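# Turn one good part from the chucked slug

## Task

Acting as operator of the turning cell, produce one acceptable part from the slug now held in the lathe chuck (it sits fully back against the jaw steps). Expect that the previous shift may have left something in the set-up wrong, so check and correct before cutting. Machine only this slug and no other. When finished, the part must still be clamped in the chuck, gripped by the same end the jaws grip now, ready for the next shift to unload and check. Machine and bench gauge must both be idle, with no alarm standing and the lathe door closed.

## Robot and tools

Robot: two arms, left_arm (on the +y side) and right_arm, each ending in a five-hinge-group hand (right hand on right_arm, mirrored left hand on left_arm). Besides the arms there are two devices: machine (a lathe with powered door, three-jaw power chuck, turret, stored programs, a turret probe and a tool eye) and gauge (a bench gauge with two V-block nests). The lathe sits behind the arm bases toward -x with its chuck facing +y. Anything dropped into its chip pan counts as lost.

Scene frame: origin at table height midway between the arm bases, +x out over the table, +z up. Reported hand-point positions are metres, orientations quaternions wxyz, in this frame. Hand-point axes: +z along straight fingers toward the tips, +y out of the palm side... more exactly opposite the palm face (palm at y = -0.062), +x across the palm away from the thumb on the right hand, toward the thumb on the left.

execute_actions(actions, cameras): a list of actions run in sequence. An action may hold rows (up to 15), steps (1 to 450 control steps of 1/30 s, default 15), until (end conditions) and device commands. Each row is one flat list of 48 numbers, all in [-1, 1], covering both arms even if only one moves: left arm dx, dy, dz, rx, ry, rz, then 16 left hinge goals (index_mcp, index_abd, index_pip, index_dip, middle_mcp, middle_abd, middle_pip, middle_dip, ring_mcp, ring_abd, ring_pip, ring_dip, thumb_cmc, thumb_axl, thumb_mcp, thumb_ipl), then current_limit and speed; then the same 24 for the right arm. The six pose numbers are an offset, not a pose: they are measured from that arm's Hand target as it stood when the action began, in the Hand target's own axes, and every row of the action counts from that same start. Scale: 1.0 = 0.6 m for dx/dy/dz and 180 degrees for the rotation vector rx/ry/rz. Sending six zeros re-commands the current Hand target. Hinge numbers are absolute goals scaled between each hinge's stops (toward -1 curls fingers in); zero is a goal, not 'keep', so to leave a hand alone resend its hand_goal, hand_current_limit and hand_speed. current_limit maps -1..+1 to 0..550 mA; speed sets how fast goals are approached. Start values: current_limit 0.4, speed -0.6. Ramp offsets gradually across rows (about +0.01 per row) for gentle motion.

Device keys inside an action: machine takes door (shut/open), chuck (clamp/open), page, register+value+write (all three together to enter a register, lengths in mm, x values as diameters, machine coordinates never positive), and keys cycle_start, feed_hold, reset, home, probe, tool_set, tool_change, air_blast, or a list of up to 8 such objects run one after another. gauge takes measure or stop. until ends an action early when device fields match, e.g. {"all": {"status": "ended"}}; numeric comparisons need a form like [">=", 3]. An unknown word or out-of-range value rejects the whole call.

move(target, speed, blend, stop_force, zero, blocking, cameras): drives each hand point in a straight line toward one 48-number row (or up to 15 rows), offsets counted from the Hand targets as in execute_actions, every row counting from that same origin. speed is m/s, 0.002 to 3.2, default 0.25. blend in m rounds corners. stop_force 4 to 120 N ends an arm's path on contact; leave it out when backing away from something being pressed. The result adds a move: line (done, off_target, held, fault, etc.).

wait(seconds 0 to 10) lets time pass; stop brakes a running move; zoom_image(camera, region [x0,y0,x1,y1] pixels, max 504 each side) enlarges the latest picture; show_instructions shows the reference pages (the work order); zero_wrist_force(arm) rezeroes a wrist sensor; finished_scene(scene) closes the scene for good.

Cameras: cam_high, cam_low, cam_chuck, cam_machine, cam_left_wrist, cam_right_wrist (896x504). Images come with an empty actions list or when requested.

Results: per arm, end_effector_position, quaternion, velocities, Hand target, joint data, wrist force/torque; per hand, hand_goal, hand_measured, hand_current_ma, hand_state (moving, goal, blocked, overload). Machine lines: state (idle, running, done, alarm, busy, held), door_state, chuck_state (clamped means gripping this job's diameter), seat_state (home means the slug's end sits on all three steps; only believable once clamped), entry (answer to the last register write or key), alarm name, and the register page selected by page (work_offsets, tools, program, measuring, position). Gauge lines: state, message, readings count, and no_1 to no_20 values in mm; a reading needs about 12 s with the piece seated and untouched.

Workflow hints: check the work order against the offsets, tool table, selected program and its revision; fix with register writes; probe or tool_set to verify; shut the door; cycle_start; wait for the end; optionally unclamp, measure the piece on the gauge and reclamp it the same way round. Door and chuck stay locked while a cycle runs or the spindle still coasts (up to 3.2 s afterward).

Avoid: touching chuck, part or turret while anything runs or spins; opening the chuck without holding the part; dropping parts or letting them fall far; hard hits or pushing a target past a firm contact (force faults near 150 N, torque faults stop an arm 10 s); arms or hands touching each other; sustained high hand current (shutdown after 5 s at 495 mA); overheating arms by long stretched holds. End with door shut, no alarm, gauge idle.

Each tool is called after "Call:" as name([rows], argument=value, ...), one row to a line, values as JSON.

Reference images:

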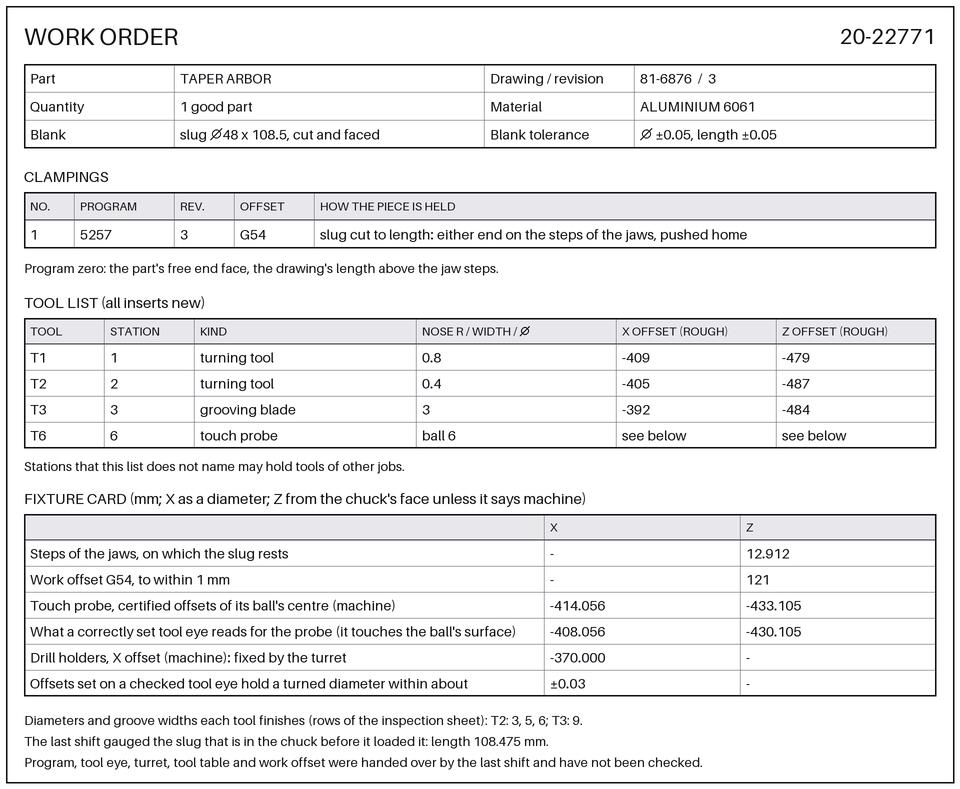

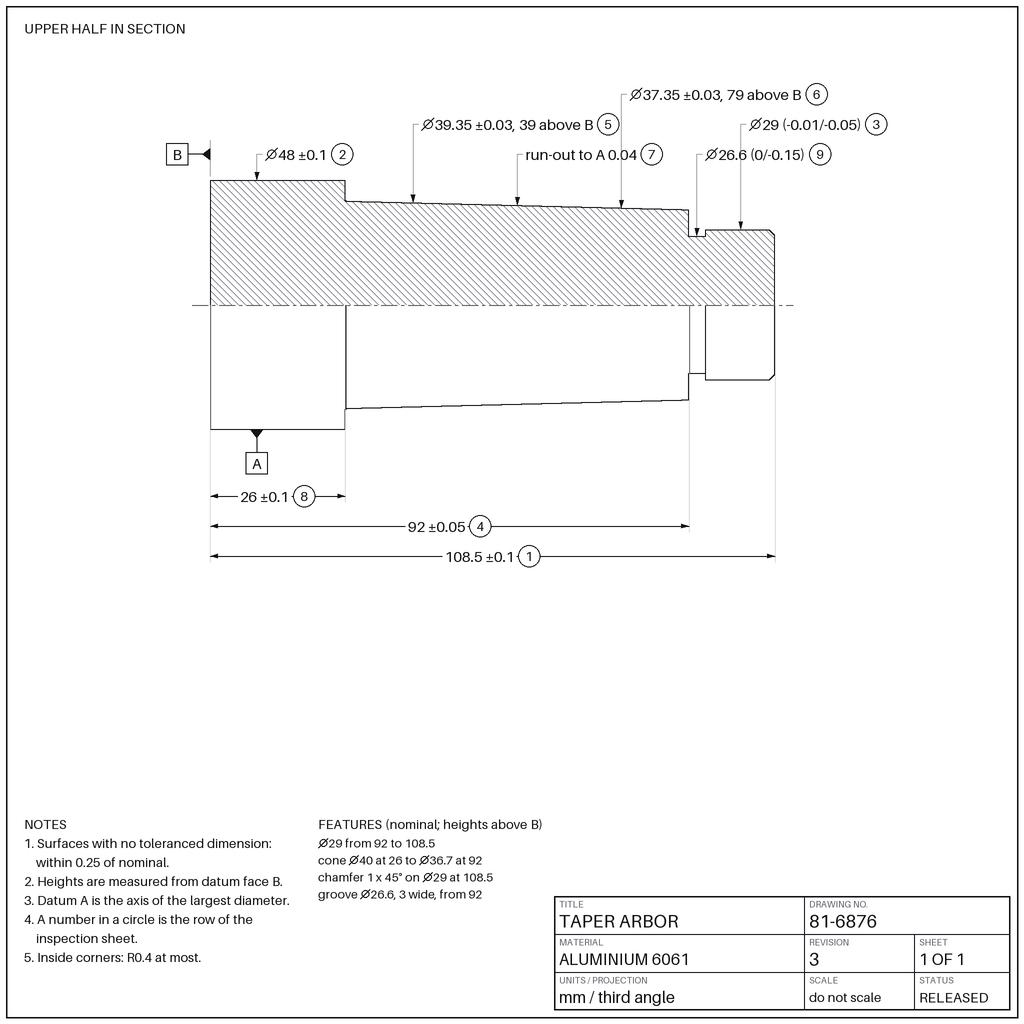

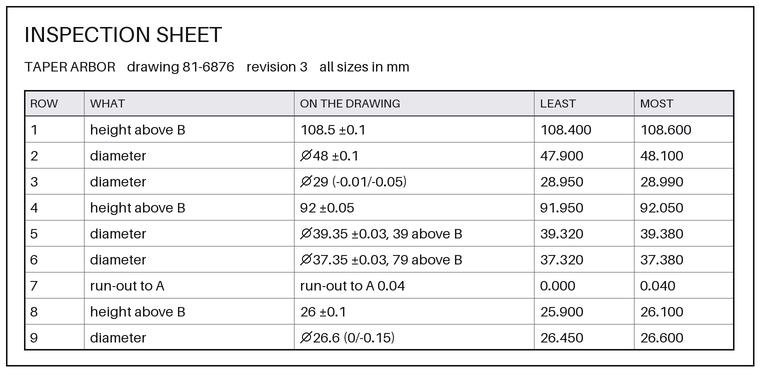

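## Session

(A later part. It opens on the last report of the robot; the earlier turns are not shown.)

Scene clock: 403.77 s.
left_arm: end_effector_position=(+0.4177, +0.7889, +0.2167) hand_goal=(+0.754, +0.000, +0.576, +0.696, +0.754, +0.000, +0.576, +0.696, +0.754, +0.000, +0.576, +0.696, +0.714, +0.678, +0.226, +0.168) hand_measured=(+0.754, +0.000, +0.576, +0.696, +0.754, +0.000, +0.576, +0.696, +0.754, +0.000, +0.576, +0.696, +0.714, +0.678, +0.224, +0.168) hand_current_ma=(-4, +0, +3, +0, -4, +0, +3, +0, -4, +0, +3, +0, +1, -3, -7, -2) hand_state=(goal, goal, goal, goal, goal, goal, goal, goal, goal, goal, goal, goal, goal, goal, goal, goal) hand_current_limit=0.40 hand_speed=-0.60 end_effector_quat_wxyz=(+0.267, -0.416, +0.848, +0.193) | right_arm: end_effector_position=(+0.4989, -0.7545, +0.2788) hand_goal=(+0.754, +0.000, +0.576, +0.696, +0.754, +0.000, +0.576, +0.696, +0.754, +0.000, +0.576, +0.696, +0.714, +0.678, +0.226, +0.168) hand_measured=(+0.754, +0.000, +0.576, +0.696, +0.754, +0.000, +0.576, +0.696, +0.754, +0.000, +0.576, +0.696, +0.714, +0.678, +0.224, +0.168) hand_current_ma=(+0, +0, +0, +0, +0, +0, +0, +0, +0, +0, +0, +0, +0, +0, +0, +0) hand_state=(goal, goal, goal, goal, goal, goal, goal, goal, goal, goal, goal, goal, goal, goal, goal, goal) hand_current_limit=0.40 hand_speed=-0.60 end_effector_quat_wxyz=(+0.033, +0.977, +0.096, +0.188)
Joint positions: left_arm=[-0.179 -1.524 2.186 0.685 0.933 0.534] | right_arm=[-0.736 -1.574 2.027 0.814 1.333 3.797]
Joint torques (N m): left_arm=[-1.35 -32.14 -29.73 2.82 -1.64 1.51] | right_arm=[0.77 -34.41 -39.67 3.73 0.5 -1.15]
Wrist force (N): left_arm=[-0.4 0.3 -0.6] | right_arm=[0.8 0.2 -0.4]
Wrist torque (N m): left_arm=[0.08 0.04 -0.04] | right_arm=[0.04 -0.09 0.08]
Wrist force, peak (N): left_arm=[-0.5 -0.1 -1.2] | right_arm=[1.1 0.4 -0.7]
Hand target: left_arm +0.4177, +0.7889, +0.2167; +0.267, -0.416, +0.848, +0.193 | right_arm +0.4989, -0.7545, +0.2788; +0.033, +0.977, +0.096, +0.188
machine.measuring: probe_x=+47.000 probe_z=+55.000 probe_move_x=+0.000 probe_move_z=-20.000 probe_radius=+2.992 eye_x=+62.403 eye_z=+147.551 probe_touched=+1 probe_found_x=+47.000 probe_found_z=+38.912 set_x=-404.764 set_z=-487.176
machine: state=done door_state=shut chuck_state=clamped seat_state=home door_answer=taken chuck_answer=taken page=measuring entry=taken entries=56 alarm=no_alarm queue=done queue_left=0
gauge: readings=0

Call:
execute_actions([
  {"machine": [{"register":"t2_x_wear","value":-0.008,"write":true},{"cycle_start":true}], "steps": 90},
  {"steps": 450, "until": {"machine":{"state":["!=","running"]}}},
  {"steps": 450, "until": {"machine":{"state":["!=","running"]}}},
  {"steps": 450, "until": {"machine":{"state":["!=","running"]}}},
  {"steps": 450, "until": {"machine":{"state":["!=","running"]}}},
  {"steps": 450, "until": {"machine":{"state":["!=","running"]}}},
  {"steps": 450, "until": {"machine":{"state":["!=","running"]}}},
  {"steps": 450, "until": {"machine":{"state":["!=","running"]}}},
  {"steps": 450, "until": {"machine":{"state":["!=","running"]}}},
  {"steps": 450, "until": {"machine":{"state":["!=","running"]}}},
  {"steps": 450, "until": {"machine":{"state":["!=","running"]}}},
  {"steps": 450, "until": {"machine":{"state":["!=","running"]}}},
], cameras=["cam_machine"])

Scene clock: 511.60 s.
left_arm: end_effector_position=(+0.4177, +0.7889, +0.2167) hand_goal=(+0.754, +0.000, +0.576, +0.696, +0.754, +0.000, +0.576, +0.696, +0.754, +0.000, +0.576, +0.696, +0.714, +0.678, +0.226, +0.168) hand_measured=(+0.754, +0.000, +0.576, +0.696, +0.754, +0.000, +0.576, +0.696, +0.754, +0.000, +0.576, +0.696, +0.714, +0.678, +0.224, +0.168) hand_current_ma=(-4, +0, +3, +0, -4, +0, +3, +0, -4, +0, +3, +0, +1, -3, -7, -2) hand_state=(goal, goal, goal, goal, goal, goal, goal, goal, goal, goal, goal, goal, goal, goal, goal, goal) hand_current_limit=0.40 hand_speed=-0.60 end_effector_quat_wxyz=(+0.267, -0.416, +0.848, +0.193) | right_arm: end_effector_position=(+0.4989, -0.7545, +0.2788) hand_goal=(+0.754, +0.000, +0.576, +0.696, +0.754, +0.000, +0.576, +0.696, +0.754, +0.000, +0.576, +0.696, +0.714, +0.678, +0.226, +0.168) hand_measured=(+0.754, +0.000, +0.576, +0.696, +0.754, +0.000, +0.576, +0.696, +0.754, +0.000, +0.576, +0.696, +0.714, +0.678, +0.224, +0.168) hand_current_ma=(+0, +0, +0, +0, +0, +0, +0, +0, +0, +0, +0, +0, +0, +0, +0, +0) hand_state=(goal, goal, goal, goal, goal, goal, goal, goal, goal, goal, goal, goal, goal, goal, goal, goal) hand_current_limit=0.40 hand_speed=-0.60 end_effector_quat_wxyz=(+0.033, +0.977, +0.096, +0.188)
Joint positions: left_arm=[-0.179 -1.524 2.186 0.685 0.933 0.534] | right_arm=[-0.736 -1.574 2.027 0.814 1.333 3.797]
Joint torques (N m): left_arm=[2.16 -32.1 -28.64 2.42 -1.75 1.45] | right_arm=[0.45 -34.69 -39.81 3.73 0.69 -1.46]
Wrist force (N): left_arm=[-0.5 0.0 -0.6] | right_arm=[0.9 0.3 -0.5]
Wrist torque (N m): left_arm=[0.05 0.05 -0.04] | right_arm=[0.07 -0.10 0.09]
Wrist force, peak (N): left_arm=[-0.2 0.4 -1.4] | right_arm=[1.2 0.4 -1.0]
Hand target: left_arm +0.4177, +0.7889, +0.2167; +0.267, -0.416, +0.848, +0.193 | right_arm +0.4989, -0.7545, +0.2788; +0.033, +0.977, +0.096, +0.188
machine.measuring: probe_x=+47.000 probe_z=+55.000 probe_move_x=+0.000 probe_move_z=-20.000 probe_radius=+2.992 eye_x=+62.403 eye_z=+147.551 probe_touched=+1 probe_found_x=+47.000 probe_found_z=+38.912 set_x=-404.764 set_z=-487.176
machine: state=running door_state=shut chuck_state=clamped seat_state=home door_answer=taken chuck_answer=taken page=measuring entry=taken entries=58 alarm=no_alarm queue=running queue_left=0
gauge: readings=0
not seen at rest: the call's real time ran out, and the robot may still be moving.
Images, in order (width x height): cam_machine 896x504.

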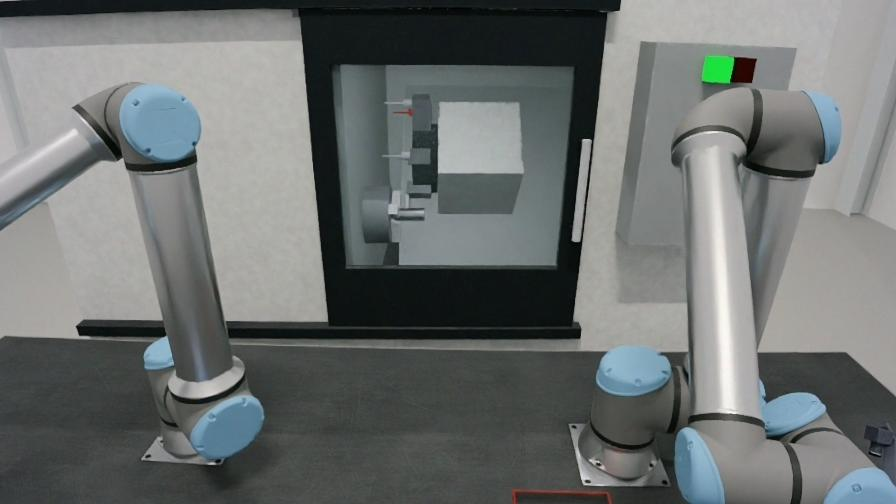

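Call:
execute_actions([
  {"steps": 450, "until": {"machine":{"state":["!=","running"]}}},
  {"steps": 450, "until": {"machine":{"state":["!=","running"]}}},
  {"steps": 450, "until": {"machine":{"state":["!=","running"]}}},
  {"steps": 450, "until": {"machine":{"state":["!=","running"]}}},
  {"steps": 450, "until": {"machine":{"state":["!=","running"]}}},
])

Call:
execute_actions([
  {"machine": [{"tool_change":true},{"register":"probe_x","value":70,"write":true},{"register":"probe_z","value":114,"write":true},{"register":"probe_move_z","value":0,"write":true},{"register":"probe_move_x","value":-50,"write":true},{"probe":true}], "steps": 450, "until": {"machine":{"entries":["=",64],"queue":["!=","running"],"state":["!=","busy"]}}},
])

Scene clock: 565.80 s.
left_arm: end_effector_position=(+0.4177, +0.7889, +0.2167) hand_goal=(+0.754, +0.000, +0.576, +0.696, +0.754, +0.000, +0.576, +0.696, +0.754, +0.000, +0.576, +0.696, +0.714, +0.678, +0.226, +0.168) hand_measured=(+0.754, +0.000, +0.576, +0.696, +0.754, +0.000, +0.576, +0.696, +0.754, +0.000, +0.576, +0.696, +0.714, +0.678, +0.224, +0.168) hand_current_ma=(-4, +0, +3, +0, -4, +0, +3, +0, -4, +0, +3, +0, +1, -3, -7, -2) hand_state=(goal, goal, goal, goal, goal, goal, goal, goal, goal, goal, goal, goal, goal, goal, goal, goal) hand_current_limit=0.40 hand_speed=-0.60 end_effector_quat_wxyz=(+0.267, -0.416, +0.848, +0.193) | right_arm: end_effector_position=(+0.4989, -0.7545, +0.2788) hand_goal=(+0.754, +0.000, +0.576, +0.696, +0.754, +0.000, +0.576, +0.696, +0.754, +0.000, +0.576, +0.696, +0.714, +0.678, +0.226, +0.168) hand_measured=(+0.754, +0.000, +0.576, +0.696, +0.754, +0.000, +0.576, +0.696, +0.754, +0.000, +0.576, +0.696, +0.714, +0.678, +0.224, +0.168) hand_current_ma=(+0, +0, +0, +0, +0, +0, +0, +0, +0, +0, +0, +0, +0, +0, +0, +0) hand_state=(goal, goal, goal, goal, goal, goal, goal, goal, goal, goal, goal, goal, goal, goal, goal, goal) hand_current_limit=0.40 hand_speed=-0.60 end_effector_quat_wxyz=(+0.033, +0.977, +0.096, +0.188)
Joint positions: left_arm=[-0.179 -1.524 2.186 0.685 0.933 0.534] | right_arm=[-0.736 -1.574 2.027 0.814 1.333 3.797]
Joint torques (N m): left_arm=[0.79 -30.81 -27.96 2.15 -1.63 1.6] | right_arm=[-0.06 -36.23 -40.25 3.63 0.86 -1.31]
Wrist force (N): left_arm=[-0.8 0.1 -1.0] | right_arm=[0.6 0.4 -0.6]
Wrist torque (N m): left_arm=[0.09 0.09 -0.07] | right_arm=[0.08 -0.06 0.07]
Wrist force, peak (N): left_arm=[-0.7 0.0 -1.3] | right_arm=[1.4 0.6 -0.9]
Hand target: left_arm +0.4177, +0.7889, +0.2167; +0.267, -0.416, +0.848, +0.193 | right_arm +0.4989, -0.7545, +0.2788; +0.033, +0.977, +0.096, +0.188
machine.measuring: probe_x=+47.000 probe_z=+55.000 probe_move_x=+0.000 probe_move_z=-20.000 probe_radius=+2.992 eye_x=+62.403 eye_z=+147.551 probe_touched=+1 probe_found_x=+47.000 probe_found_z=+38.912 set_x=-404.764 set_z=-487.176
machine: state=done door_state=shut chuck_state=clamped seat_state=home door_answer=taken chuck_answer=taken page=measuring entry=taken entries=58 alarm=no_alarm queue=done queue_left=0
gauge: readings=0

Scene clock: 579.43 s.
left_arm: end_effector_position=(+0.4177, +0.7889, +0.2167) hand_goal=(+0.754, +0.000, +0.576, +0.696, +0.754, +0.000, +0.576, +0.696, +0.754, +0.000, +0.576, +0.696, +0.714, +0.678, +0.226, +0.168) hand_measured=(+0.754, +0.000, +0.576, +0.696, +0.754, +0.000, +0.576, +0.696, +0.754, +0.000, +0.576, +0.696, +0.714, +0.678, +0.224, +0.168) hand_current_ma=(-4, +0, +3, +0, -4, +0, +3, +0, -4, +0, +3, +0, +1, -3, -7, -2) hand_state=(goal, goal, goal, goal, goal, goal, goal, goal, goal, goal, goal, goal, goal, goal, goal, goal) hand_current_limit=0.40 hand_speed=-0.60 end_effector_quat_wxyz=(+0.267, -0.416, +0.848, +0.193) | right_arm: end_effector_position=(+0.4989, -0.7545, +0.2788) hand_goal=(+0.754, +0.000, +0.576, +0.696, +0.754, +0.000, +0.576, +0.696, +0.754, +0.000, +0.576, +0.696, +0.714, +0.678, +0.226, +0.168) hand_measured=(+0.754, +0.000, +0.576, +0.696, +0.754, +0.000, +0.576, +0.696, +0.754, +0.000, +0.576, +0.696, +0.714, +0.678, +0.224, +0.168) hand_current_ma=(+0, +0, +0, +0, +0, +0, +0, +0, +0, +0, +0, +0, +0, +0, +0, +0) hand_state=(goal, goal, goal, goal, goal, goal, goal, goal, goal, goal, goal, goal, goal, goal, goal, goal) hand_current_limit=0.40 hand_speed=-0.60 end_effector_quat_wxyz=(+0.033, +0.977, +0.096, +0.188)
Joint positions: left_arm=[-0.179 -1.524 2.186 0.685 0.933 0.534] | right_arm=[-0.736 -1.574 2.027 0.814 1.333 3.797]
Joint torques (N m): left_arm=[0.9 -32.51 -29.43 2.2 -1.8 1.75] | right_arm=[2.28 -34.44 -39.27 3.76 0.81 -1.44]
Wrist force (N): left_arm=[-0.4 -0.1 -0.9] | right_arm=[0.5 0.3 -0.6]
Wrist torque (N m): left_arm=[0.05 0.04 -0.03] | right_arm=[0.06 -0.04 0.06]
Wrist force, peak (N): left_arm=[-0.3 0.4 -1.5] | right_arm=[1.4 0.7 -0.5]
Hand target: left_arm +0.4177, +0.7889, +0.2167; +0.267, -0.416, +0.848, +0.193 | right_arm +0.4989, -0.7545, +0.2788; +0.033, +0.977, +0.096, +0.188
machine.measuring: probe_x=+70.000 probe_z=+114.000 probe_move_x=-50.000 probe_move_z=+0.000 probe_radius=+2.992 eye_x=+62.403 eye_z=+147.551 probe_touched=+1 probe_found_x=+28.974 probe_found_z=+114.000 set_x=-404.764 set_z=-487.176
machine: state=done door_state=shut chuck_state=clamped seat_state=home door_answer=taken chuck_answer=taken page=measuring entry=taken entries=64 alarm=no_alarm queue=done queue_left=0
gauge: readings=0

Call:
finished_scene(scene=1)

The scene is finished: the task was done.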